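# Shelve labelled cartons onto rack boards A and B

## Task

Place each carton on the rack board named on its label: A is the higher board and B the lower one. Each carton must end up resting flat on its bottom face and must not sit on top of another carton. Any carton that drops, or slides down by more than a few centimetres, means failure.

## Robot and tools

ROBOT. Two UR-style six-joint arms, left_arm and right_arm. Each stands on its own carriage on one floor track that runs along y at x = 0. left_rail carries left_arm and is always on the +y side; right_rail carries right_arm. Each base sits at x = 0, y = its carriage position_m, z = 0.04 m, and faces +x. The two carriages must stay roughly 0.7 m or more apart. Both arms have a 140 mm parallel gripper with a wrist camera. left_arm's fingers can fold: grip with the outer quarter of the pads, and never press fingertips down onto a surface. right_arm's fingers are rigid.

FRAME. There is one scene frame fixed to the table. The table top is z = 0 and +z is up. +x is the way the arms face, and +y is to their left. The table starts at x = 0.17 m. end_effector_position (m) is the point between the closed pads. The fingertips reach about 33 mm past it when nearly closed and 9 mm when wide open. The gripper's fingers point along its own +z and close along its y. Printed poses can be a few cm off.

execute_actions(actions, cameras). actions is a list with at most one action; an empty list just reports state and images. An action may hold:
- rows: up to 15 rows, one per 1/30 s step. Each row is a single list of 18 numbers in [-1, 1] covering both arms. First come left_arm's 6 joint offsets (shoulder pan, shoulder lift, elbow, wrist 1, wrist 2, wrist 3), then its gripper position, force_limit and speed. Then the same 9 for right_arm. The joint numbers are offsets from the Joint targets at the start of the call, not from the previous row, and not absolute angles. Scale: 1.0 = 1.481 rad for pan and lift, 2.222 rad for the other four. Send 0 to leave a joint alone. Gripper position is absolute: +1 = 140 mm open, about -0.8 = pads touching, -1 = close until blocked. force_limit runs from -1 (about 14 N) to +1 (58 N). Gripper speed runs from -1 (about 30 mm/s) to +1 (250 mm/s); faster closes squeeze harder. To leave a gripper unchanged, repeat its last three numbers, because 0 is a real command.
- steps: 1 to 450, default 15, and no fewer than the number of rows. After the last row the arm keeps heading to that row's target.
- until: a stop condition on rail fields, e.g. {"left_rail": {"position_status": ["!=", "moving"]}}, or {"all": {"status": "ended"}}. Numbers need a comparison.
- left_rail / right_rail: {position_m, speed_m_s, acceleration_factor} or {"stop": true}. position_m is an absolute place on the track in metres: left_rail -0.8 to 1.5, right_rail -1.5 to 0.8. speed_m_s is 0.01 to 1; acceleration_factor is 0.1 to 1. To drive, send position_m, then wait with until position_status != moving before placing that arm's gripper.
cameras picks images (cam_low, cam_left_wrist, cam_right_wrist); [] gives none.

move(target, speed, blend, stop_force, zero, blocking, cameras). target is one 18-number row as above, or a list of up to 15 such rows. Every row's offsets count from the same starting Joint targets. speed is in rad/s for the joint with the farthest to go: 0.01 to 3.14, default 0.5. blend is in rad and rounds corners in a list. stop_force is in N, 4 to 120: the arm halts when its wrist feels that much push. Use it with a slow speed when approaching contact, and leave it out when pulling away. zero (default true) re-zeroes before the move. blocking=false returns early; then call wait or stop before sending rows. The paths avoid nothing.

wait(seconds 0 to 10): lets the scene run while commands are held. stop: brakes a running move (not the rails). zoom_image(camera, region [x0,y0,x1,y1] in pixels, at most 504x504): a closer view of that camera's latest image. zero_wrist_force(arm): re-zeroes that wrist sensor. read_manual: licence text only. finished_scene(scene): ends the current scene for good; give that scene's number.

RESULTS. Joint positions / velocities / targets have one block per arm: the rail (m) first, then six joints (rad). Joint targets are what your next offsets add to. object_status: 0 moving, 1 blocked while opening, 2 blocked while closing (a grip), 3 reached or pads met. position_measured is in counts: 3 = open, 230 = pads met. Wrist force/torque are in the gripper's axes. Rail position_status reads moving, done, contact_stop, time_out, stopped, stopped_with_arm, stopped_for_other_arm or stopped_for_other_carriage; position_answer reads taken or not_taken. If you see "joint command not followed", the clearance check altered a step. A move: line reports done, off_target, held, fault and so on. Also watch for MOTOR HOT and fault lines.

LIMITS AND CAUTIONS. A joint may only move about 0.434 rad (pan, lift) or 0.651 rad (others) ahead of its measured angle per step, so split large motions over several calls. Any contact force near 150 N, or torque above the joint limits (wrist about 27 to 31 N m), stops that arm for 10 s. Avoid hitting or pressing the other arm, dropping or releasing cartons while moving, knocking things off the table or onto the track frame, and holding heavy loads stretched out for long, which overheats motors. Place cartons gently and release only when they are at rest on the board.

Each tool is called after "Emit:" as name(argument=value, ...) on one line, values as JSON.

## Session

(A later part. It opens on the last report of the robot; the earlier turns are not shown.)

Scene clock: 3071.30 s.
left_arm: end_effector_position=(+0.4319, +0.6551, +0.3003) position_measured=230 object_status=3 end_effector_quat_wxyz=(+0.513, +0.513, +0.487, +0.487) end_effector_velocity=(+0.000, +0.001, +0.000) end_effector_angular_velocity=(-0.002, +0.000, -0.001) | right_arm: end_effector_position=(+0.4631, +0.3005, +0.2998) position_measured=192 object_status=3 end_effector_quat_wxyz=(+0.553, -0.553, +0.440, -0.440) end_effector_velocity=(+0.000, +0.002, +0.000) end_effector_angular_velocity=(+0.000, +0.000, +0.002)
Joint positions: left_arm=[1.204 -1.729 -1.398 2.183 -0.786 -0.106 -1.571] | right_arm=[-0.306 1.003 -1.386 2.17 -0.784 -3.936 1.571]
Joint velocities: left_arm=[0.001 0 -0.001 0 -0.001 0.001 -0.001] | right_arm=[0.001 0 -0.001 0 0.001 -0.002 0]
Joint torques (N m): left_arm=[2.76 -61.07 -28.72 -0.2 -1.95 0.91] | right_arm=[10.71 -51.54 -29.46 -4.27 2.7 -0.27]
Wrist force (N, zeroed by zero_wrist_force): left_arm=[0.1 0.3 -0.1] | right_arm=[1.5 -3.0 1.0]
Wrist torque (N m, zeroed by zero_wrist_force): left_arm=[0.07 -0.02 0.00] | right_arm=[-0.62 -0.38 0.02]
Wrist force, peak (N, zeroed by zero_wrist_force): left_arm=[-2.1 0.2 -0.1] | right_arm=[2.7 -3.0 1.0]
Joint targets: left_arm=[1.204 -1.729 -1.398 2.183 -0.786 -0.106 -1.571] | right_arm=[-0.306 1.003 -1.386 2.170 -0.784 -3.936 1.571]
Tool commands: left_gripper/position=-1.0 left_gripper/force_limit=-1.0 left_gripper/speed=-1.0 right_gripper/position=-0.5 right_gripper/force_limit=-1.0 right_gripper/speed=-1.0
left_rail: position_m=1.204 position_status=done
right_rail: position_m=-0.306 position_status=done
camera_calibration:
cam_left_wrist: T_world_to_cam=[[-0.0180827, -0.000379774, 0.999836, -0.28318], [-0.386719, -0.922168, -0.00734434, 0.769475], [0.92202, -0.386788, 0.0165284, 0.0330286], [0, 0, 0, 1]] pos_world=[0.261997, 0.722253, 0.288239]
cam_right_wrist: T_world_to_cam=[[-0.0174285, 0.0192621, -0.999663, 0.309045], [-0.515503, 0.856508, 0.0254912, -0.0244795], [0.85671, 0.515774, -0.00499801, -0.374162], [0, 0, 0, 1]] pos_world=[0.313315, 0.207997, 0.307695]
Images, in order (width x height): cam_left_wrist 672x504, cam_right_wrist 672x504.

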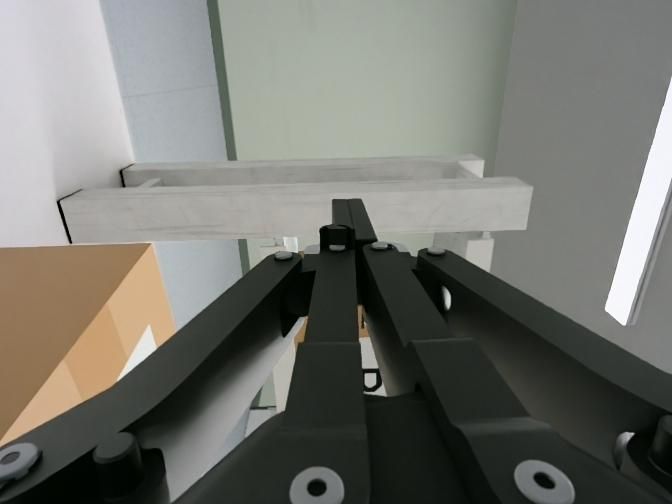

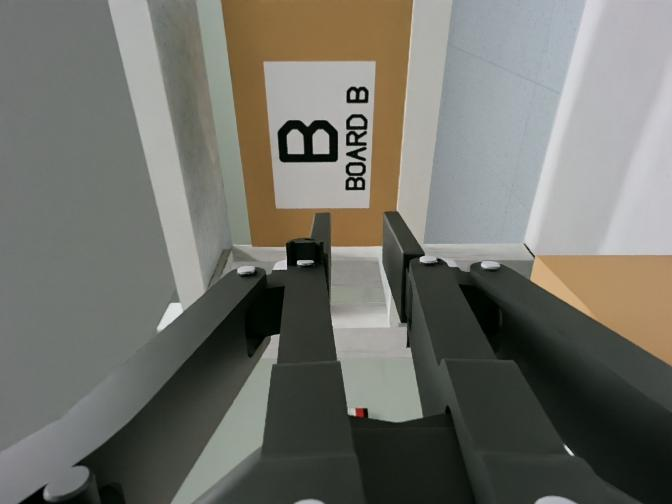

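Emit:
execute_actions(actions=[], cameras=["cam_low"])

Emit:
zoom_image(camera="cam_low", region=[450, 160, 590, 280])

Scene clock: 3119.67 s.
left_arm: end_effector_position=(+0.4319, +0.6552, +0.3003) position_measured=230 object_status=3 end_effector_quat_wxyz=(+0.513, +0.513, +0.487, +0.487) | right_arm: end_effector_position=(+0.4631, +0.3006, +0.2998) position_measured=192 object_status=3 end_effector_quat_wxyz=(+0.553, -0.553, +0.440, -0.440)
Joint positions: left_arm=[1.204 -1.729 -1.398 2.183 -0.786 -0.106 -1.571] | right_arm=[-0.306 1.003 -1.386 2.17 -0.784 -3.936 1.571]
Joint velocities: within noise
Joint torques (N m): left_arm=[10.83 -29.95 -35.59 0.58 -1.78 0.89] | right_arm=[4.88 -42.08 -34.59 -2.99 0.99 -0.35]
Wrist force (N, zeroed by zero_wrist_force): left_arm=[0.1 0.0 0.3] | right_arm=[1.7 -3.0 1.1]
Wrist torque (N m, zeroed by zero_wrist_force): left_arm=[0.01 -0.03 0.00] | right_arm=[-0.61 -0.41 0.02]
Wrist force, peak (N, zeroed by zero_wrist_force): left_arm=[0.1 0.7 0.1] | right_arm=[1.5 -3.3 1.4]
Joint targets: left_arm=[1.204 -1.729 -1.398 2.183 -0.786 -0.106 -1.571] | right_arm=[-0.306 1.003 -1.386 2.170 -0.784 -3.936 1.571]
Tool commands: left_gripper/position=-1.0 left_gripper/force_limit=-1.0 left_gripper/speed=-1.0 right_gripper/position=-0.5 right_gripper/force_limit=-1.0 right_gripper/speed=-1.0
left_rail: position_m=1.204 position_status=done
right_rail: position_m=-0.306 position_status=done
Images, in order (width x height): cam_low 672x504.

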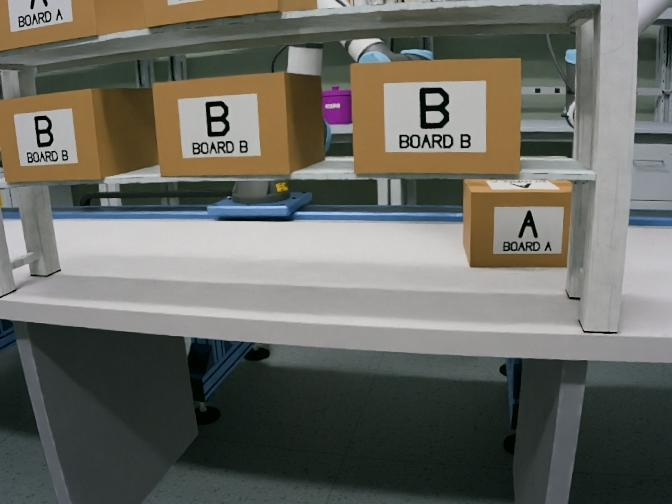

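Scaled by 3.600.

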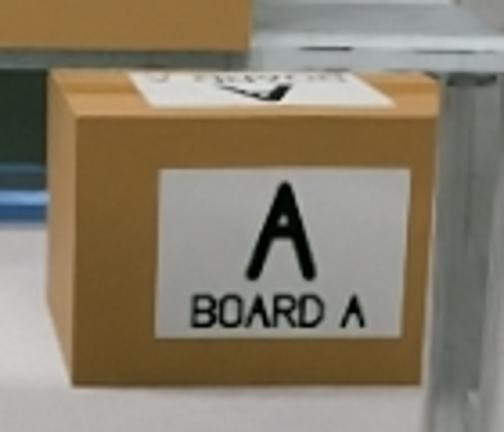

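Emit:
move(target=[-0.007122,0.127067,0.014395,-0.099087,-0.011816,0,-1,-1,-1,-0.004519,0.119043,0.023525,-0.102869,-0.010081,0,-0.5,-1,-1], speed=0.4, cameras=["cam_left_wrist","cam_right_wrist"])

Emit:
zoom_image(camera="cam_left_wrist", region=[0, 200, 340, 504])

Scene clock: 3273.87 s.
left_arm: end_effector_position=(+0.4243, +0.6468, +0.1914) position_measured=230 object_status=3 end_effector_quat_wxyz=(+0.509, +0.509, +0.491, +0.491) | right_arm: end_effector_position=(+0.4665, +0.3066, +0.1896) position_measured=192 object_status=3 end_effector_quat_wxyz=(+0.557, -0.557, +0.436, -0.436)
Joint positions: left_arm=[1.204 -1.739 -1.21 2.215 -1.006 -0.132 -1.571] | right_arm=[-0.306 0.996 -1.21 2.222 -1.012 -3.958 1.571]
Joint velocities: within noise
Joint torques (N m): left_arm=[-14.88 -40.57 -14.83 -1.83 -2.36 1.38] | right_arm=[-14.05 -46.95 -15.68 -5.64 -3.12 -0.23]
Wrist force (N, zeroed by zero_wrist_force): left_arm=[0.1 0.3 -0.1] | right_arm=[1.6 -2.8 0.9]
Wrist torque (N m, zeroed by zero_wrist_force): left_arm=[0.07 0.00 0.00] | right_arm=[-0.61 -0.38 0.04]
Wrist force, peak (N, zeroed by zero_wrist_force): left_arm=[0.4 2.5 0.1] | right_arm=[1.5 -5.4 1.4]
Joint targets: left_arm=[1.204 -1.739 -1.210 2.215 -1.006 -0.132 -1.571] | right_arm=[-0.306 0.996 -1.210 2.222 -1.012 -3.958 1.571]
left_rail: position_m=1.204 position_status=done
right_rail: position_m=-0.306 position_status=done
move: done
camera_calibration:
cam_left_wrist: T_world_to_cam=[[-0.0181119, -0.000756399, 0.999836, -0.174181], [-0.372158, -0.928139, -0.00744375, 0.755797], [0.927993, -0.372232, 0.0165289, 0.0266051], [0, 0, 0, 1]] pos_world=[0.253432, 0.711256, 0.179339]
cam_right_wrist: T_world_to_cam=[[-0.0178151, 0.0189311, -0.999662, 0.198987], [-0.528965, 0.84826, 0.0254907, -0.0163597], [0.848456, 0.529241, -0.00509791, -0.381017], [0, 0, 0, 1]] pos_world=[0.318167, 0.21176, 0.197394]
Images, in order (width x height): cam_left_wrist 672x504, cam_right_wrist 672x504.

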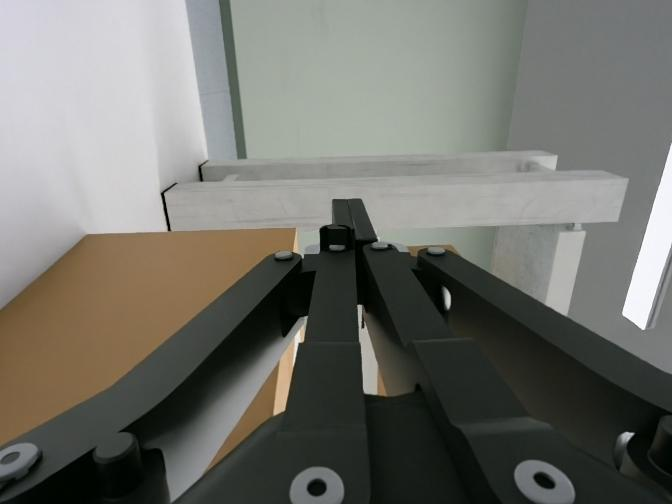

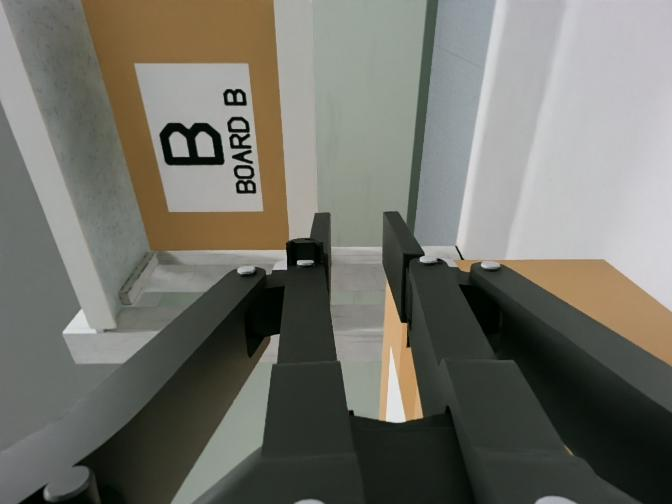

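Scaled by 1.482.

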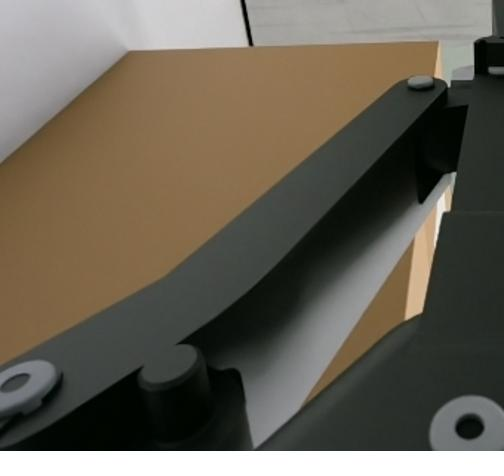

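Emit:
move(target=[-0.004748,0.084711,0.009597,-0.066058,-0.007878,0,-1,-1,-1,-0.003012,0.079362,0.015684,-0.068580,-0.006721,0,-0.5,-1,-1], speed=0.12, stop_force=6, cameras=["cam_low"])

Emit:
zero_wrist_force(arm="left_arm")

Emit:
zero_wrist_force(arm="right_arm")

Scene clock: 3310.30 s.
left_arm: end_effector_position=(+0.4213, +0.6536, +0.1201) position_measured=230 object_status=3 end_effector_quat_wxyz=(+0.507, +0.506, +0.494, +0.493) | right_arm: end_effector_position=(+0.4618, +0.2999, +0.1198) position_measured=192 object_status=3 end_effector_quat_wxyz=(+0.559, -0.559, +0.433, -0.433)
Joint positions: left_arm=[1.204 -1.746 -1.084 2.236 -1.153 -0.15 -1.571] | right_arm=[-0.306 0.992 -1.093 2.257 -1.165 -3.973 1.571]
Joint velocities: within noise
Joint torques (N m): left_arm=[-17.03 -43.26 -8.41 -1.97 -2.73 1.3] | right_arm=[-12.89 -50.24 -10.58 -5.88 -2.89 -0.21]
Wrist force (N, zeroed by zero_wrist_force): left_arm=[0.1 0.1 0.3] | right_arm=[1.1 -2.8 1.1]
Wrist torque (N m, zeroed by zero_wrist_force): left_arm=[0.02 -0.01 0.01] | right_arm=[-0.60 -0.28 0.03]
Wrist force, peak (N, zeroed by zero_wrist_force): left_arm=[-0.3 0.9 0.3] | right_arm=[1.3 -3.4 0.9]
Joint targets: left_arm=[1.204 -1.746 -1.084 2.236 -1.153 -0.150 -1.571] | right_arm=[-0.306 0.992 -1.093 2.257 -1.165 -3.973 1.571]
left_rail: position_m=1.204 position_status=done
right_rail: position_m=-0.306 position_status=done
move: done
Images, in order (width x height): cam_low 672x504.

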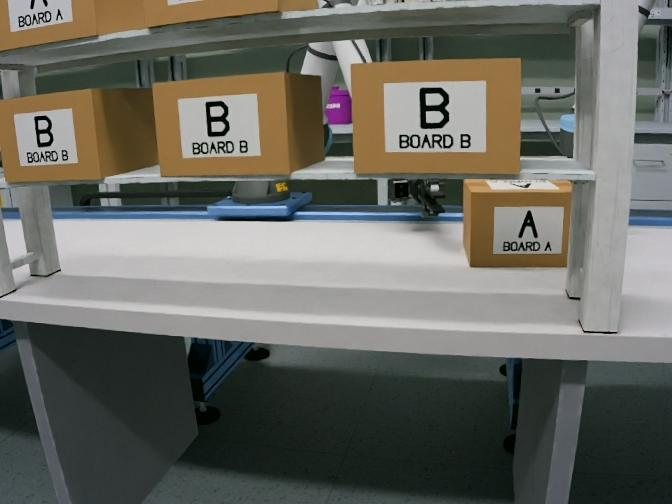

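Wrist force sensor zeroed.

Wrist force sensor zeroed.

Emit:
move(target=[0.019962,0.036752,-0.054129,0.029633,0.013305,0,-1,-1,-1,0.046075,0.034342,-0.050806,0.027916,0.030710,0,-0.5,-1,-1], speed=0.035, stop_force=6, cameras=[])

Scene clock: 3320.57 s.
left_arm: end_effector_position=(+0.4260, +0.6094, +0.1201) position_measured=230 object_status=3 end_effector_quat_wxyz=(+0.507, +0.506, +0.494, +0.493) | right_arm: end_effector_position=(+0.4571, +0.3474, +0.1197) position_measured=192 object_status=3 end_effector_quat_wxyz=(+0.559, -0.559, +0.433, -0.433)
Joint positions: left_arm=[1.204 -1.725 -1.044 2.148 -1.104 -0.128 -1.571] | right_arm=[-0.306 1.046 -1.052 2.167 -1.115 -3.919 1.571]
Joint velocities: within noise
Joint torques (N m): left_arm=[-15.56 -92.1 -10.63 -0.95 -1.88 0.94] | right_arm=[-12.81 -80.41 -13.21 -5.36 -4.2 0.12]
Wrist force (N, zeroed by zero_wrist_force): left_arm=[0.4 -0.3 0.0] | right_arm=[3.6 -0.7 -0.1]
Wrist torque (N m, zeroed by zero_wrist_force): left_arm=[-0.03 0.03 0.00] | right_arm=[0.28 -0.03 0.05]
Wrist force, peak (N, zeroed by zero_wrist_force): left_arm=[8.3 1.2 -5.1] | right_arm=[9.3 -1.1 -4.4]
Joint targets: left_arm=[1.204 -1.725 -1.044 2.148 -1.104 -0.128 -1.571] | right_arm=[-0.306 1.046 -1.052 2.167 -1.115 -3.919 1.571]
left_rail: position_m=1.204 position_status=done
right_rail: position_m=-0.306 position_status=done
move: contact (left_arm, right_arm); left_arm: the elbow is farthest, 0.032 rad from its target; right_arm: the elbow is farthest, 0.023 rad from its target
No camera images: "cameras" was empty.

Emit:
move(target=[[0.001831,0.003370,-0.004964,0.002717,0.001220,0,-1,-1,-1,0.004225,0.003149,-0.004659,0.002560,0.002816,0,-0.5,-1,-1],[0.001831,-0.025353,-0.006169,0.023066,0.001220,0,-1,-1,-1,0.004225,-0.026087,-0.005878,0.023265,0.002816,0,-0.5,-1,-1]], speed=[0.01,0.05], blend=[0,0], cameras=["cam_low"])

Scene clock: 3349.93 s.
left_arm: end_effector_position=(+0.4267, +0.6040, +0.1450) position_measured=230 object_status=3 end_effector_quat_wxyz=(+0.507, +0.506, +0.494, +0.493) | right_arm: end_effector_position=(+0.4562, +0.3528, +0.1446) position_measured=192 object_status=3 end_effector_quat_wxyz=(+0.559, -0.559, +0.433, -0.433)
Joint positions: left_arm=[1.204 -1.722 -1.081 2.134 -1.053 -0.125 -1.571] | right_arm=[-0.306 1.053 -1.091 2.154 -1.064 -3.913 1.571]
Joint velocities: within noise
Joint torques (N m): left_arm=[-19.43 -99.26 -73.47 -1.6 30.16 1.23] | right_arm=[41.24 -88.84 -58.7 -3.15 -12.12 -0.01]
Wrist force (N, zeroed by zero_wrist_force): left_arm=[56.8 -10.0 -7.9] | right_arm=[58.8 9.8 -5.4]
Wrist torque (N m, zeroed by zero_wrist_force): left_arm=[0.32 1.93 0.11] | right_arm=[0.06 1.29 0.34]
Wrist force, peak (N, zeroed by zero_wrist_force): left_arm=[59.3 -10.1 -8.1] | right_arm=[61.4 10.6 -6.1]
Joint targets: left_arm=[1.204 -1.722 -1.081 2.134 -1.053 -0.125 -1.571] | right_arm=[-0.306 1.053 -1.091 2.154 -1.064 -3.913 1.571]
left_rail: position_m=1.204 position_status=done
right_rail: position_m=-0.306 position_status=done
move: done
Images, in order (width x height): cam_low 672x504.

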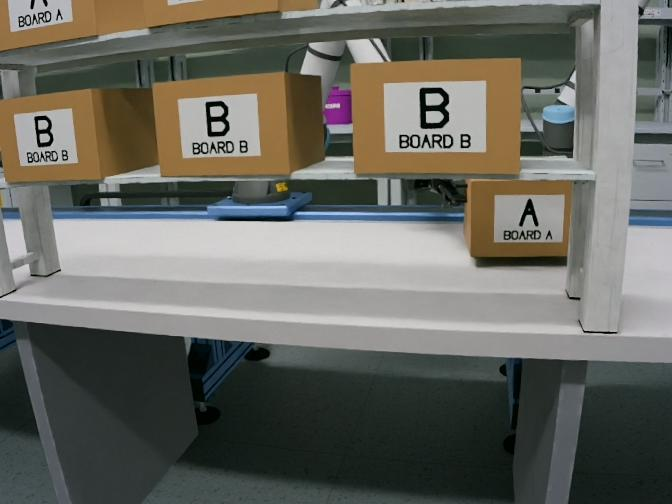

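Emit:
move(target=[[0.034524,-0.103636,-0.015162,0.084237,0.033222,0,-1,-1,-1,-0.021926,-0.102120,-0.018907,0.087062,-0.004340,0,-0.5,-1,-1],[0.069169,-0.185577,-0.047064,0.170754,0.066525,0,-1,-1,-1,-0.042847,-0.182304,-0.053210,0.174808,-0.008073,0,-0.5,-1,-1],[0.103681,-0.244325,-0.092640,0.255486,0.099739,0,-1,-1,-1,-0.063011,-0.239309,-0.100446,0.260040,-0.011302,0,-0.5,-1,-1],[0.137887,-0.279883,-0.150702,0.337249,0.132749,0,-1,-1,-1,-0.082416,-0.273614,-0.159495,0.341954,-0.014025,0,-0.5,-1,-1],[0.171479,-0.292166,-0.221824,0.416557,0.165350,0,-1,-1,-1,-0.100161,-0.285353,-0.231010,0.421292,-0.015641,0,-0.5,-1,-1]], speed=0.17, blend=[0.03,0.03,0.03,0.03,0], cameras=["cam_low"])

Scene clock: 3504.27 s.
left_arm: end_effector_position=(+0.4376, +0.6020, +0.1805) position_measured=230 object_status=3 end_effector_quat_wxyz=(+0.508, +0.508, +0.492, +0.492) | right_arm: end_effector_position=(+0.4658, +0.3508, +0.1797) position_measured=192 object_status=3 end_effector_quat_wxyz=(+0.556, -0.557, +0.436, -0.436)
Joint positions: left_arm=[1.204 -1.703 -1.138 2.123 -0.984 -0.1 -1.571] | right_arm=[-0.306 1.04 -1.146 2.14 -0.993 -3.915 1.571]
Joint velocities: within noise
Joint torques (N m): left_arm=[-10.55 -60.93 -54.85 -2.75 11.77 0.09] | right_arm=[17.8 -64 -45.19 -5.13 -10.43 0.21]
Wrist force (N, zeroed by zero_wrist_force): left_arm=[57.2 -10.9 -7.7] | right_arm=[59.4 10.7 -5.6]
Wrist torque (N m, zeroed by zero_wrist_force): left_arm=[0.32 2.11 0.13] | right_arm=[0.24 1.32 0.39]
Wrist force, peak (N, zeroed by zero_wrist_force): left_arm=[74.9 -10.2 -10.3] | right_arm=[77.2 10.4 -7.4]
Joint targets: left_arm=[1.204 -1.703 -1.138 2.123 -0.984 -0.100 -1.571] | right_arm=[-0.306 1.040 -1.146 2.140 -0.993 -3.915 1.571]
Tool commands: left_gripper/position=-1.0 left_gripper/force_limit=-1.0 left_gripper/speed=-1.0 right_gripper/position=-0.498039 right_gripper/force_limit=-1.0 right_gripper/speed=-1.0
TORQUE FAULT: the external load on joint 6 (wrist 2) of the left arm reached its load limit, and that arm stopped for 10 seconds. TORQUE FAULT: the external load on joint 6 (wrist 2) of the right arm reached its load limit, and that arm stopped for 10 seconds. A torque fault puts only its own arm into a fault stop. Those arms' remaining commands of this call were not run. Those arms' targets are now where they stood when their stops ended, not their last commands. Those arms keep their grips as last carried out and accept commands again: back off and push less far. Each of those arms stops again whenever a joint's load reaches its limit.
left_rail: position_m=1.204 position_status=done
right_rail: position_m=-0.306 position_status=done
move: fault (left_arm, right_arm); path passed 0 of 5 targets; left_arm: the wrist 1 is farthest, 0.857 rad from its target; right_arm: the wrist 1 is farthest, 0.865 rad from its target
Images, in order (width x height): cam_low 672x504.

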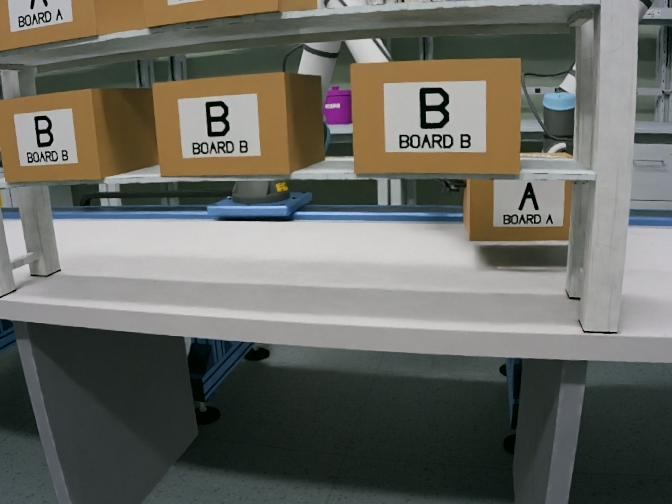

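Emit:
move(target=[[-0.000203,-0.001229,0.001229,-0.000410,-0.000135,0,-1,-1,-1,-0.000851,-0.001229,0.001229,-0.000410,-0.000567,0,-0.498039,-1,-1],[0.021851,-0.064481,-0.010950,0.053477,0.022064,0,-1,-1,-1,-0.012648,-0.064375,-0.013160,0.055617,-0.002927,0,-0.498039,-1,-1]], speed=[0.01,0.12], blend=[0,0], cameras=["cam_low"])

Scene clock: 3620.73 s.
left_arm: end_effector_position=(+0.4563, +0.5991, +0.2436) position_measured=230 object_status=3 end_effector_quat_wxyz=(+0.512, +0.512, +0.488, +0.488) | right_arm: end_effector_position=(+0.4791, +0.3466, +0.2438) position_measured=192 object_status=3 end_effector_quat_wxyz=(+0.554, -0.554, +0.439, -0.439)
Joint positions: left_arm=[1.204 -1.671 -1.233 2.099 -0.866 -0.051 -1.571] | right_arm=[-0.306 1.022 -1.241 2.111 -0.869 -3.921 1.571]
Joint velocities: within noise
Joint torques (N m): left_arm=[-11.1 -85 -76.27 -0.67 28.34 0.05] | right_arm=[15.73 -80.75 -62.35 -4.32 -28.82 0.25]
Wrist force (N, zeroed by zero_wrist_force): left_arm=[53.3 -9.3 -8.3] | right_arm=[55.0 9.8 -4.1]
Wrist torque (N m, zeroed by zero_wrist_force): left_arm=[0.31 1.59 0.06] | right_arm=[0.03 1.32 0.27]
Wrist force, peak (N, zeroed by zero_wrist_force): left_arm=[57.9 -10.7 -7.6] | right_arm=[59.8 10.6 -5.9]
Joint targets: left_arm=[1.204 -1.671 -1.233 2.099 -0.865 -0.051 -1.571] | right_arm=[-0.306 1.022 -1.241 2.111 -0.869 -3.921 1.571]
left_rail: position_m=1.204 position_status=done
right_rail: position_m=-0.306 position_status=done
move: done
Images, in order (width x height): cam_low 672x504.

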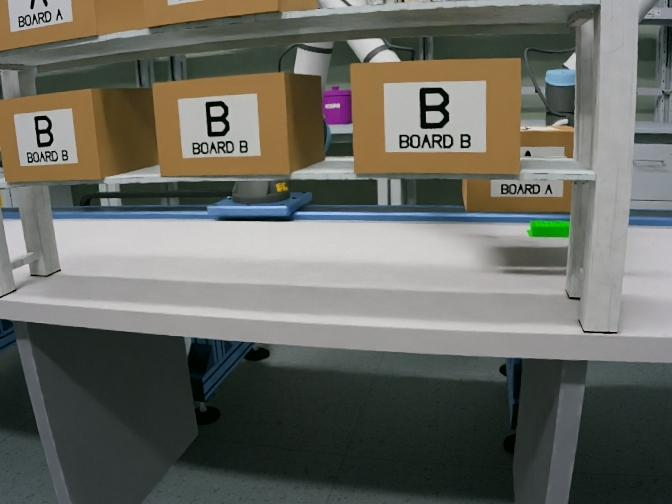

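Emit:
move(target=[[0.017087,-0.043791,-0.013377,0.042568,0.016494,0,-1,-1,-1,-0.012177,-0.042555,-0.014906,0.043273,-0.003014,0,-0.498039,-1,-1],[0.034592,-0.082591,-0.031301,0.086353,0.033267,0,-1,-1,-1,-0.021368,-0.080834,-0.033702,0.087582,-0.004034,0,-0.498039,-1,-1],[0.051753,-0.114122,-0.052233,0.128301,0.049811,0,-1,-1,-1,-0.032757,-0.111210,-0.055702,0.129829,-0.006520,0,-0.498039,-1,-1],[0.069050,-0.141291,-0.076846,0.171023,0.066445,0,-1,-1,-1,-0.041512,-0.137791,-0.080907,0.172751,-0.007250,0,-0.498039,-1,-1],[0.086193,-0.161339,-0.104093,0.211632,0.082977,0,-1,-1,-1,-0.052558,-0.156916,-0.108877,0.213467,-0.009507,0,-0.498039,-1,-1],[0.103202,-0.176808,-0.134886,0.252736,0.099419,0,-1,-1,-1,-0.060903,-0.172056,-0.139934,0.254615,-0.009963,0,-0.498039,-1,-1],[0.120244,-0.185958,-0.168264,0.292212,0.115884,0,-1,-1,-1,-0.071568,-0.180623,-0.173733,0.294125,-0.011966,0,-0.498039,-1,-1],[0.136882,-0.189657,-0.205658,0.332068,0.132079,0,-1,-1,-1,-0.079006,-0.184361,-0.211099,0.333979,-0.011814,0,-0.498039,-1,-1]], speed=0.15, blend=[0.02,0.02,0.02,0.02,0.02,0.02,0.02,0], cameras=["cam_low"])

Scene clock: 3669.37 s.
left_arm: end_effector_position=(+0.5723, +0.5757, +0.6396) position_measured=230 object_status=3 end_effector_quat_wxyz=(+0.534, +0.534, +0.464, +0.464) | right_arm: end_effector_position=(+0.5721, +0.3222, +0.6398) position_measured=192 object_status=3 end_effector_quat_wxyz=(+0.534, -0.534, +0.464, -0.464)
Joint positions: left_arm=[1.204 -1.468 -1.514 1.642 -0.128 0.243 -1.571] | right_arm=[-0.306 0.905 -1.514 1.642 -0.127 -3.948 1.571]
Joint velocities: within noise
Joint torques (N m): left_arm=[-21.47 -54.73 -78.07 -2.74 30.3 0.14] | right_arm=[18.75 -55.11 -66.2 -3.6 -19.51 -0.04]
Wrist force (N, zeroed by zero_wrist_force): left_arm=[56.1 -10.0 -8.1] | right_arm=[58.3 10.7 -5.8]
Wrist torque (N m, zeroed by zero_wrist_force): left_arm=[0.25 1.95 0.08] | right_arm=[0.04 1.32 0.15]
Wrist force, peak (N, zeroed by zero_wrist_force): left_arm=[59.5 -9.6 -7.8] | right_arm=[61.6 10.7 -5.9]
Joint targets: left_arm=[1.204 -1.468 -1.514 1.642 -0.128 0.243 -1.571] | right_arm=[-0.306 0.904 -1.514 1.642 -0.127 -3.948 1.571]
left_rail: position_m=1.204 position_status=done
right_rail: position_m=-0.306 position_status=done
move: done
Images, in order (width x height): cam_low 672x504.

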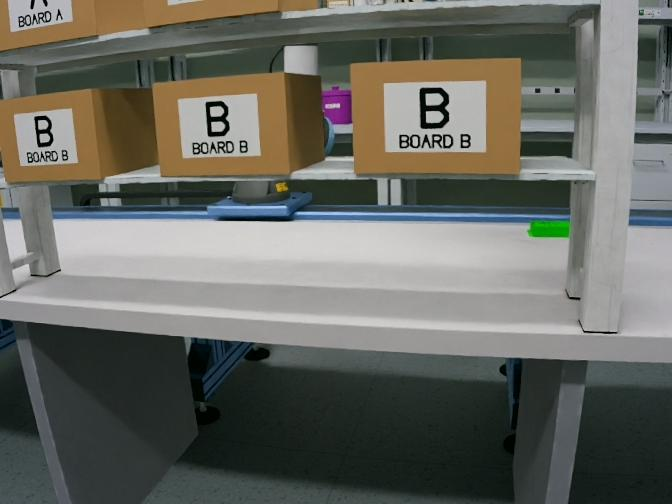

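Emit:
execute_actions(actions=[{"left_rail":{"position_m":1.0797,"speed_m_s":0.15,"acceleration_factor":0.4},"right_rail":{"position_m":-0.4297,"speed_m_s":0.15,"acceleration_factor":0.4},"steps":240,"until":{"all":{"status":"ended"}}}], cameras=[])

Scene clock: 3676.30 s.
left_arm: end_effector_position=(+0.5723, +0.4518, +0.6397) position_measured=230 object_status=3 end_effector_quat_wxyz=(+0.534, +0.534, +0.464, +0.464) end_effector_velocity=(+0.000, +0.000, +0.000) end_effector_angular_velocity=(-0.002, +0.000, +0.000) | right_arm: end_effector_position=(+0.5721, +0.1982, +0.6400) position_measured=192 object_status=3 end_effector_quat_wxyz=(+0.534, -0.534, +0.464, -0.464) end_effector_velocity=(-0.001, +0.001, +0.000) end_effector_angular_velocity=(+0.001, +0.000, +0.003)
Joint positions: left_arm=[1.08 -1.468 -1.514 1.642 -0.128 0.243 -1.571] | right_arm=[-0.43 0.904 -1.514 1.642 -0.127 -3.948 1.571]
Joint velocities: left_arm=[-0.001 0.001 -0.001 0 -0.001 0.001 0] | right_arm=[-0.001 0.002 0 0 0 -0.001 0.001]
Joint torques (N m): left_arm=[-26.96 -35.9 -71.79 -3.58 13.64 0.02] | right_arm=[21.46 -49.29 -57.57 -4.84 -10.06 -0.06]
Wrist force (N, zeroed by zero_wrist_force): left_arm=[56.3 -9.6 -7.8] | right_arm=[58.1 9.9 -5.7]
Wrist torque (N m, zeroed by zero_wrist_force): left_arm=[0.21 1.97 0.07] | right_arm=[-0.03 1.31 0.15]
Wrist force, peak (N, zeroed by zero_wrist_force): left_arm=[57.9 -10.1 -8.0] | right_arm=[59.8 10.8 -6.1]
Joint targets: left_arm=[1.080 -1.468 -1.514 1.642 -0.128 0.243 -1.571] | right_arm=[-0.430 0.904 -1.514 1.642 -0.127 -3.948 1.571]
Tool commands: left_gripper/position=-1.0 left_gripper/force_limit=-1.0 left_gripper/speed=-1.0 right_gripper/position=-0.498039 right_gripper/force_limit=-1.0 right_gripper/speed=-1.0
left_rail: position_m=1.080 speed_m_s=0.15 position_status=done
right_rail: position_m=-0.430 speed_m_s=0.15 position_status=done
No camera images: "cameras" was empty.

Emit:
move(target=[[0.059030,0.024449,-0.017606,0.001310,0.039344,0,-1,-1,-1,-0.046089,0.024449,-0.017606,0.001310,-0.030719,0,-0.498039,-1,-1],[0.114735,0.053616,-0.039543,0.003807,0.076473,0,-1,-1,-1,-0.087350,0.053616,-0.039543,0.003807,-0.058220,0,-0.498039,-1,-1],[0.166894,0.086379,-0.065179,0.007606,0.111238,0,-1,-1,-1,-0.124587,0.086379,-0.065179,0.007606,-0.083040,0,-0.498039,-1,-1],[0.199629,0.110476,-0.084971,0.011337,0.133056,0,-1,-1,-1,-0.147569,0.110476,-0.084971,0.011337,-0.098357,0,-0.498039,-1,-1],[0.231553,0.136369,-0.106239,0.015346,0.154334,0,-1,-1,-1,-0.169064,0.136369,-0.106239,0.015346,-0.112684,0,-0.498039,-1,-1]], speed=0.16, blend=[0.02,0.02,0.02,0.02,0], cameras=["cam_low"])

Scene clock: 3722.50 s.
left_arm: end_effector_position=(+0.8073, +0.4526, +0.6396) position_measured=230 object_status=3 end_effector_quat_wxyz=(+0.534, +0.534, +0.464, +0.464) | right_arm: end_effector_position=(+0.8070, +0.1974, +0.6399) position_measured=192 object_status=3 end_effector_quat_wxyz=(+0.534, -0.534, +0.464, -0.464)
Joint positions: left_arm=[1.08 -1.125 -1.312 1.406 -0.094 0.585 -1.571] | right_arm=[-0.43 0.654 -1.312 1.406 -0.093 -4.198 1.571]
Joint velocities: within noise
Joint torques (N m): left_arm=[-24.39 -47.43 -75.83 -2.66 23.05 0.15] | right_arm=[21.97 -60.01 -62.41 -2.76 -23.11 -0.2]
Wrist force (N, zeroed by zero_wrist_force): left_arm=[41.3 -9.1 -5.2] | right_arm=[43.0 10.0 -4.3]
Wrist torque (N m, zeroed by zero_wrist_force): left_arm=[0.26 1.56 0.11] | right_arm=[0.10 0.85 0.01]
Wrist force, peak (N, zeroed by zero_wrist_force): left_arm=[57.7 -10.3 -8.3] | right_arm=[59.9 10.9 -6.1]
Joint targets: left_arm=[1.080 -1.125 -1.312 1.406 -0.094 0.585 -1.571] | right_arm=[-0.430 0.654 -1.312 1.406 -0.093 -4.198 1.571]
left_rail: position_m=1.080 speed_m_s=0.15 position_status=done
right_rail: position_m=-0.430 speed_m_s=0.15 position_status=done
move: done
Images, in order (width x height): cam_low 672x504.

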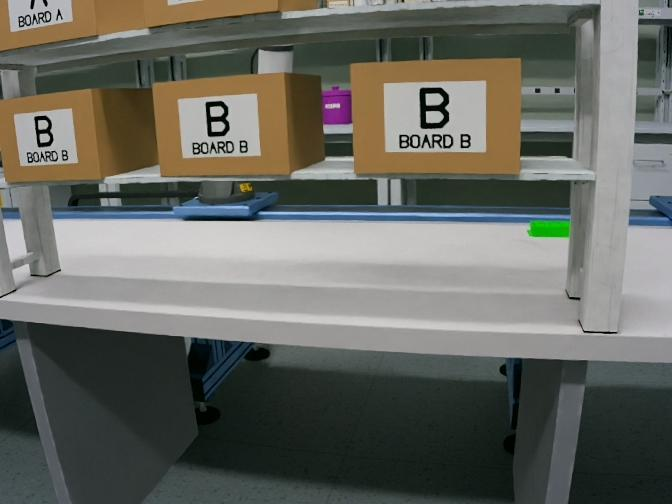

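Emit:
move(target=[[0,0.003627,0.019116,-0.021533,0,0,-1,-1,-1,0,0.003627,0.019116,-0.021533,0,0,-0.498039,-1,-1],[0,0.008511,0.036477,-0.042150,0,0,-1,-1,-1,0,0.008511,0.036477,-0.042150,0,0,-0.498039,-1,-1]], speed=[0.05,0.0134], blend=[0,0], stop_force=4.5, cameras=["cam_left_wrist","cam_right_wrist"])

Scene clock: 3739.23 s.
left_arm: end_effector_position=(+0.8075, +0.4525, +0.6025) position_measured=230 object_status=3 end_effector_quat_wxyz=(+0.534, +0.534, +0.464, +0.464) | right_arm: end_effector_position=(+0.8073, +0.1974, +0.6022) position_measured=192 object_status=3 end_effector_quat_wxyz=(+0.534, -0.534, +0.464, -0.464)
Joint positions: left_arm=[1.08 -1.125 -1.304 1.461 -0.157 0.585 -1.571] | right_arm=[-0.43 0.654 -1.304 1.462 -0.157 -4.198 1.571]
Joint velocities: within noise
Joint torques (N m): left_arm=[-29.14 -73.27 -75.04 -3.03 21.67 0.64] | right_arm=[24.63 -78.33 -60.93 -2.88 -21.86 -0.22]
Wrist force (N, zeroed by zero_wrist_force): left_arm=[42.7 -6.7 -5.9] | right_arm=[45.4 7.2 -5.1]
Wrist torque (N m, zeroed by zero_wrist_force): left_arm=[0.18 1.55 0.07] | right_arm=[0.19 0.95 0.12]
Wrist force, peak (N, zeroed by zero_wrist_force): left_arm=[43.5 -9.7 -5.6] | right_arm=[46.1 7.4 -5.8]
Joint targets: left_arm=[1.080 -1.125 -1.304 1.461 -0.157 0.585 -1.571] | right_arm=[-0.430 0.654 -1.304 1.462 -0.157 -4.198 1.571]
left_rail: position_m=1.080 speed_m_s=0.15 position_status=done
right_rail: position_m=-0.430 speed_m_s=0.15 position_status=done
move: contact (left_arm, right_arm); path passed 1 of 2 targets; left_arm: the wrist 1 is farthest, 0.031 rad from its target; right_arm: the wrist 1 is farthest, 0.029 rad from its target
camera_calibration:
cam_left_wrist: T_world_to_cam=[[-0.0181138, 0.000440914, 0.999836, -0.579007], [-0.465725, -0.884893, -0.0080472, 0.777522], [0.884744, -0.465794, 0.0162341, -0.330691], [0, 0, 0, 1]] pos_world=[0.6442, 0.534245, 0.590537]
cam_right_wrist: T_world_to_cam=[[-0.0160013, 0.0204424, -0.999663, 0.617868], [-0.438958, 0.898149, 0.0253928, 0.163531], [0.898365, 0.439216, -0.00539822, -0.632583], [0, 0, 0, 1]] pos_world=[0.64996, 0.118335, 0.610093]
Images, in order (width x height): cam_left_wrist 672x504, cam_right_wrist 672x504.

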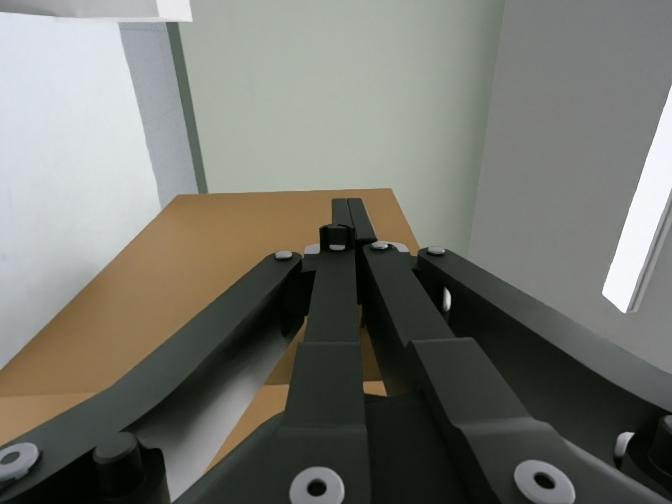

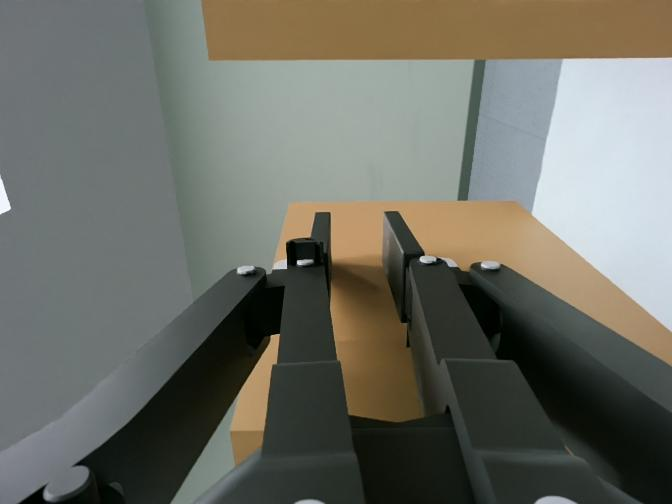

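Emit:
zoom_image(camera="cam_left_wrist", region=[0, 0, 300, 420])

Emit:
zoom_image(camera="cam_right_wrist", region=[430, 40, 672, 340])

Scaled by 1.200.

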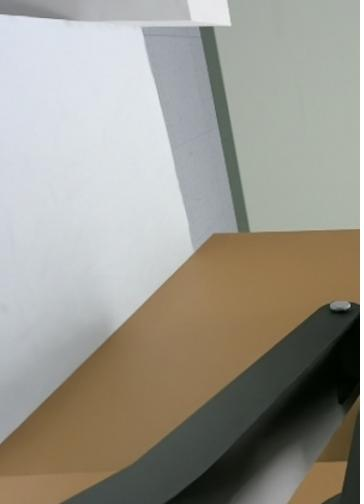

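Scaled by 1.680.

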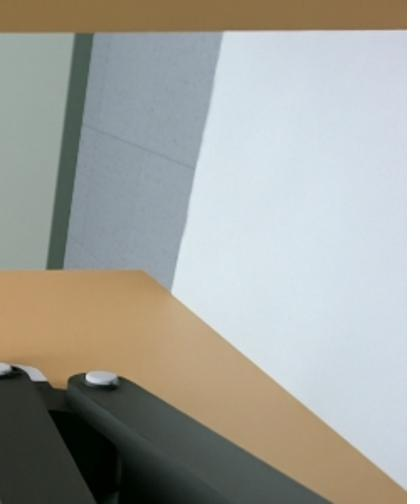

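Emit:
move(target=[[0,-0.001717,-0.006027,0.007171,0,0,-1,-1,-1,0,-0.001717,-0.006027,0.007171,0,0,-0.498039,-1,-1],[-0.013597,-0.012977,0.003533,0.005116,-0.009063,0,-1,-1,-1,0.009212,-0.012977,0.003533,0.005116,0.006140,0,-0.498039,-1,-1]], speed=[0.02,0.03], blend=[0,0], cameras=[])

Emit:
move(target=[[0,0.000997,0.003937,-0.004601,0,0,-1,-1,-1,0,0.000997,0.003937,-0.004601,0,0,-0.498039,-1,-1],[0,0.005011,0.017327,-0.020667,0,0,-1,-1,-1,0,0.005011,0.017327,-0.020667,0,0,-0.498039,-1,-1]], speed=[0.02,0.0134], blend=[0,0], stop_force=4.5, cameras=["cam_left_wrist","cam_right_wrist"])

Scene clock: 3887.20 s.
left_arm: end_effector_position=(+0.7916, +0.4526, +0.6120) position_measured=230 object_status=3 end_effector_quat_wxyz=(+0.534, +0.534, +0.464, +0.464) | right_arm: end_effector_position=(+0.7913, +0.1973, +0.6117) position_measured=192 object_status=3 end_effector_quat_wxyz=(+0.534, -0.534, +0.464, -0.464)
Joint positions: left_arm=[1.08 -1.145 -1.323 1.469 -0.145 0.566 -1.571] | right_arm=[-0.43 0.668 -1.323 1.47 -0.146 -4.184 1.571]
Joint velocities: within noise
Joint torques (N m): left_arm=[-48.85 -89.88 -54.82 -12.49 8.41 0.55] | right_arm=[45.8 -83.4 -45.18 -14.65 -6.25 -0.21]
Wrist force (N, zeroed by zero_wrist_force): left_arm=[41.1 -10.0 -5.6] | right_arm=[43.0 10.5 -4.8]
Wrist torque (N m, zeroed by zero_wrist_force): left_arm=[0.27 1.50 0.11] | right_arm=[0.11 0.84 0.10]
Wrist force, peak (N, zeroed by zero_wrist_force): left_arm=[43.7 -8.9 -5.7] | right_arm=[45.8 8.2 -5.2]
Joint targets: left_arm=[1.080 -1.145 -1.323 1.469 -0.145 0.565 -1.571] | right_arm=[-0.430 0.668 -1.324 1.470 -0.146 -4.184 1.571]
left_rail: position_m=1.080 speed_m_s=0.15 position_status=done
right_rail: position_m=-0.430 speed_m_s=0.15 position_status=done
move: done
No camera images: "cameras" was empty.

Scene clock: 3889.37 s.
left_arm: end_effector_position=(+0.7915, +0.4526, +0.6024) position_measured=230 object_status=3 end_effector_quat_wxyz=(+0.534, +0.534, +0.464, +0.464) | right_arm: end_effector_position=(+0.7912, +0.1974, +0.6021) position_measured=192 object_status=3 end_effector_quat_wxyz=(+0.534, -0.534, +0.464, -0.464)
Joint positions: left_arm=[1.08 -1.145 -1.321 1.483 -0.162 0.565 -1.571] | right_arm=[-0.43 0.668 -1.321 1.484 -0.162 -4.184 1.571]
Joint velocities: within noise
Joint torques (N m): left_arm=[-46.36 -66.67 -74.44 -2.43 8.94 0.5] | right_arm=[39.33 -74.66 -59.54 -2.5 -6.94 -0.13]
Wrist force (N, zeroed by zero_wrist_force): left_arm=[42.9 -6.1 -6.8] | right_arm=[43.7 7.0 -5.5]
Wrist torque (N m, zeroed by zero_wrist_force): left_arm=[0.19 1.57 0.05] | right_arm=[0.26 0.98 0.13]
Wrist force, peak (N, zeroed by zero_wrist_force): left_arm=[43.4 -4.2 -7.2] | right_arm=[44.4 7.3 -5.9]
Joint targets: left_arm=[1.080 -1.145 -1.321 1.483 -0.162 0.565 -1.571] | right_arm=[-0.430 0.668 -1.321 1.484 -0.162 -4.184 1.571]
left_rail: position_m=1.080 speed_m_s=0.15 position_status=done
right_rail: position_m=-0.430 speed_m_s=0.15 position_status=done
move: contact (left_arm, right_arm); path passed 1 of 2 targets; left_arm: the wrist 1 is farthest, 0.029 rad from its target; right_arm: the wrist 1 is farthest, 0.030 rad from its target
camera_calibration:
cam_left_wrist: T_world_to_cam=[[-0.0182019, 0.000488175, 0.999834, -0.579168], [-0.465724, -0.884893, -0.0080464, 0.77011], [0.884743, -0.465793, 0.0163341, -0.316457], [0, 0, 0, 1]] pos_world=[0.6281, 0.534345, 0.590437]
cam_right_wrist: T_world_to_cam=[[-0.0159113, 0.0204858, -0.999664, 0.617451], [-0.43896, 0.898148, 0.0253923, 0.156512], [0.898366, 0.439217, -0.00529821, -0.618271], [0, 0, 0, 1]] pos_world=[0.63396, 0.118335, 0.609993]
Images, in order (width x height): cam_left_wrist 672x504, cam_right_wrist 672x504.

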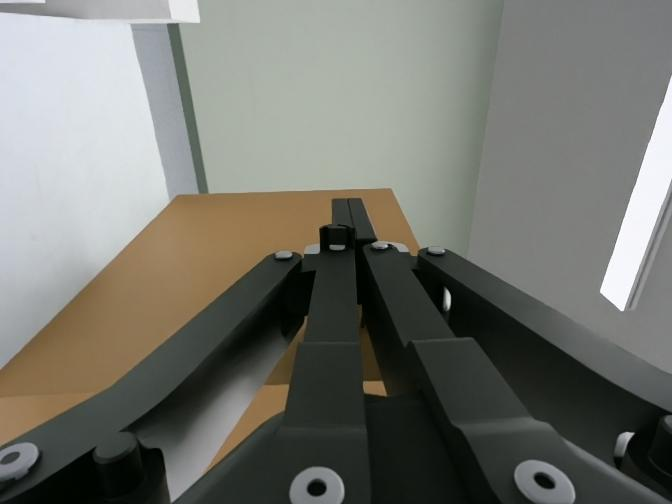

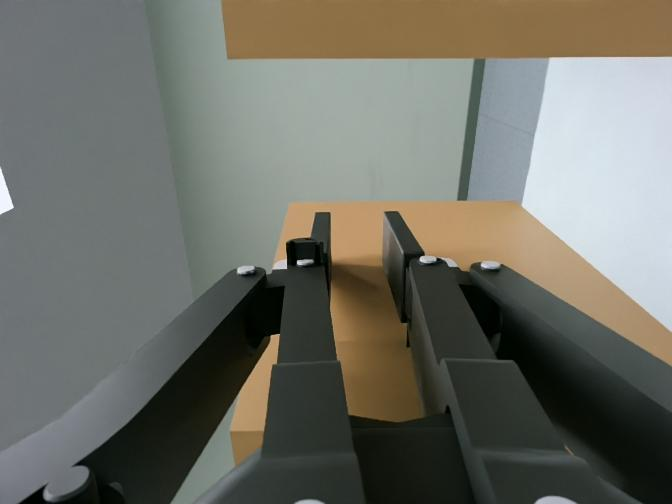

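Emit:
move(target=[0,0.000669,0.002232,-0.002678,0,0,-1,-1,-1,0,0.000669,0.002232,-0.002678,0,0,-0.498039,-1,-1], speed=0.01, stop_force=10, zero=false, cameras=[])

Scene clock: 3896.83 s.
left_arm: end_effector_position=(+0.7915, +0.4526, +0.6022) position_measured=230 object_status=3 end_effector_quat_wxyz=(+0.534, +0.534, +0.464, +0.464) | right_arm: end_effector_position=(+0.7912, +0.1974, +0.6017) position_measured=192 object_status=3 end_effector_quat_wxyz=(+0.534, -0.534, +0.464, -0.464)
Joint positions: left_arm=[1.08 -1.145 -1.321 1.483 -0.162 0.565 -1.571] | right_arm=[-0.43 0.668 -1.321 1.484 -0.163 -4.184 1.571]
Joint velocities: within noise
Joint torques (N m): left_arm=[-45.45 -60.2 -71.37 -2.34 11.24 0.7] | right_arm=[39.42 -72.21 -56.4 -1.86 -8.61 0.19]
Wrist force (N, zeroed by zero_wrist_force): left_arm=[41.8 -2.4 -6.2] | right_arm=[44.0 2.2 -5.4]
Wrist torque (N m, zeroed by zero_wrist_force): left_arm=[0.13 1.59 0.01] | right_arm=[0.34 0.89 0.18]
Wrist force, peak (N, zeroed by zero_wrist_force): left_arm=[43.2 -5.9 -7.2] | right_arm=[44.4 7.3 -5.5]
Joint targets: left_arm=[1.080 -1.145 -1.321 1.483 -0.162 0.565 -1.571] | right_arm=[-0.430 0.668 -1.321 1.484 -0.163 -4.184 1.571]
left_rail: position_m=1.080 speed_m_s=0.15 position_status=done
right_rail: position_m=-0.430 speed_m_s=0.15 position_status=done
move: contact (left_arm, right_arm)
No camera images: "cameras" was empty.

Emit:
move(target=[[0.007987,-0.017618,0.014754,-0.003011,0.005324,0,-1,-1,-1,-0.015127,-0.017618,0.014754,-0.003011,-0.010082,0,-0.498039,-1,-1],[0.007987,-0.021408,-0.000438,0.014707,0.005324,0,-1,-1,-1,-0.015127,-0.021408,-0.000438,0.014707,-0.010082,0,-0.498039,-1,-1],[-0.100541,-0.097958,0.047527,0.017764,-0.067012,0,-1,-1,-1,0.059489,-0.097958,0.047527,0.017764,0.039650,0,-0.498039,-1,-1],[-0.198268,-0.145677,0.081710,0.015386,-0.132149,0,-1,-1,-1,0.131682,-0.145677,0.081710,0.015386,0.087768,0,-0.498039,-1,-1]], speed=[0.03,0.05,0.2,0.3], blend=[0,0,0.02,0], cameras=["cam_low","cam_left_wrist","cam_right_wrist"])

Scene clock: 3922.90 s.
left_arm: end_effector_position=(+0.5875, +0.4726, +0.6402) position_measured=230 object_status=3 end_effector_quat_wxyz=(+0.534, +0.534, +0.464, +0.464) | right_arm: end_effector_position=(+0.5872, +0.1773, +0.6397) position_measured=192 object_status=3 end_effector_quat_wxyz=(+0.534, -0.534, +0.464, -0.464)
Joint positions: left_arm=[1.08 -1.438 -1.537 1.665 -0.128 0.272 -1.571] | right_arm=[-0.43 0.863 -1.537 1.666 -0.129 -3.989 1.571]
Joint velocities: within noise
Joint torques (N m): left_arm=[-12.6 -74.03 -37.05 -3.3 -2.78 0.51] | right_arm=[11.03 -64.97 -35.01 -6.32 4.18 -0.14]
Wrist force (N, zeroed by zero_wrist_force): left_arm=[-0.3 0.0 -0.2] | right_arm=[4.1 4.5 1.7]
Wrist torque (N m, zeroed by zero_wrist_force): left_arm=[-0.03 0.06 -0.01] | right_arm=[0.98 -0.92 -0.04]
Wrist force, peak (N, zeroed by zero_wrist_force): left_arm=[42.2 -2.5 -6.0] | right_arm=[44.4 2.8 -6.1]
Joint targets: left_arm=[1.080 -1.439 -1.537 1.665 -0.128 0.272 -1.571] | right_arm=[-0.430 0.863 -1.537 1.666 -0.129 -3.989 1.571]
left_rail: position_m=1.080 speed_m_s=0.15 position_status=done
right_rail: position_m=-0.430 speed_m_s=0.15 position_status=done
move: done
camera_calibration:
cam_left_wrist: T_world_to_cam=[[-0.0182363, 0.000846923, 0.999833, -0.620869], [-0.46573, -0.884893, -0.00774505, 0.692917], [0.884739, -0.465794, 0.0165316, -0.127393], [0, 0, 0, 1]] pos_world=[0.4241, 0.554345, 0.628238]
cam_right_wrist: T_world_to_cam=[[-0.0157765, 0.0206608, -0.999662, 0.652129], [-0.439045, 0.898103, 0.0254907, 0.0840382], [0.898327, 0.439299, -0.00509791, -0.426098], [0, 0, 0, 1]] pos_world=[0.42996, 0.0982361, 0.647594]

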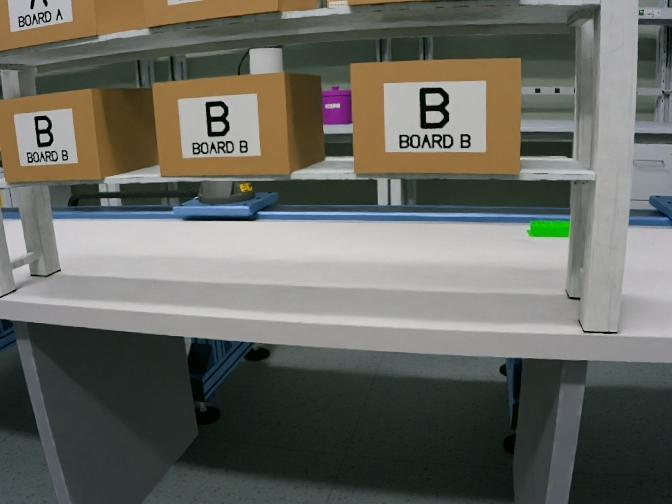

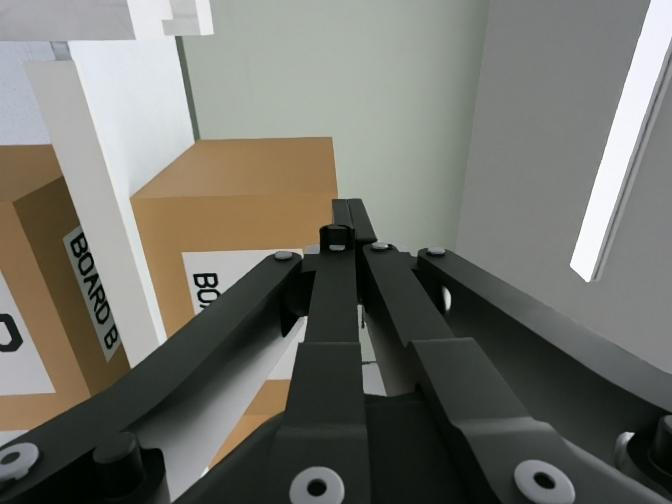

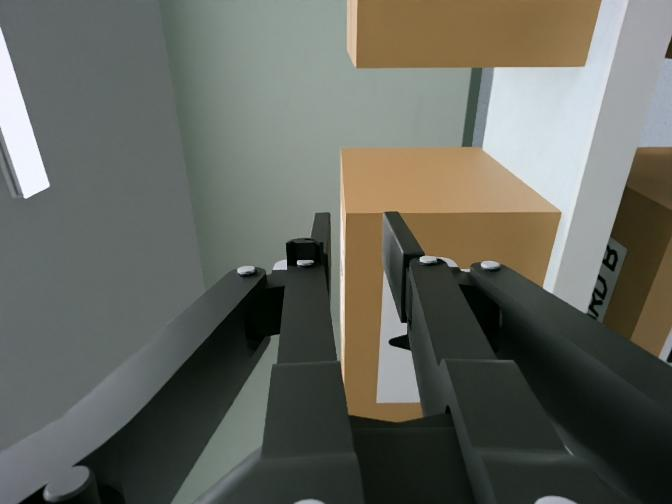

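Emit:
finished_scene(scene=2)

The scene is finished: the task was done.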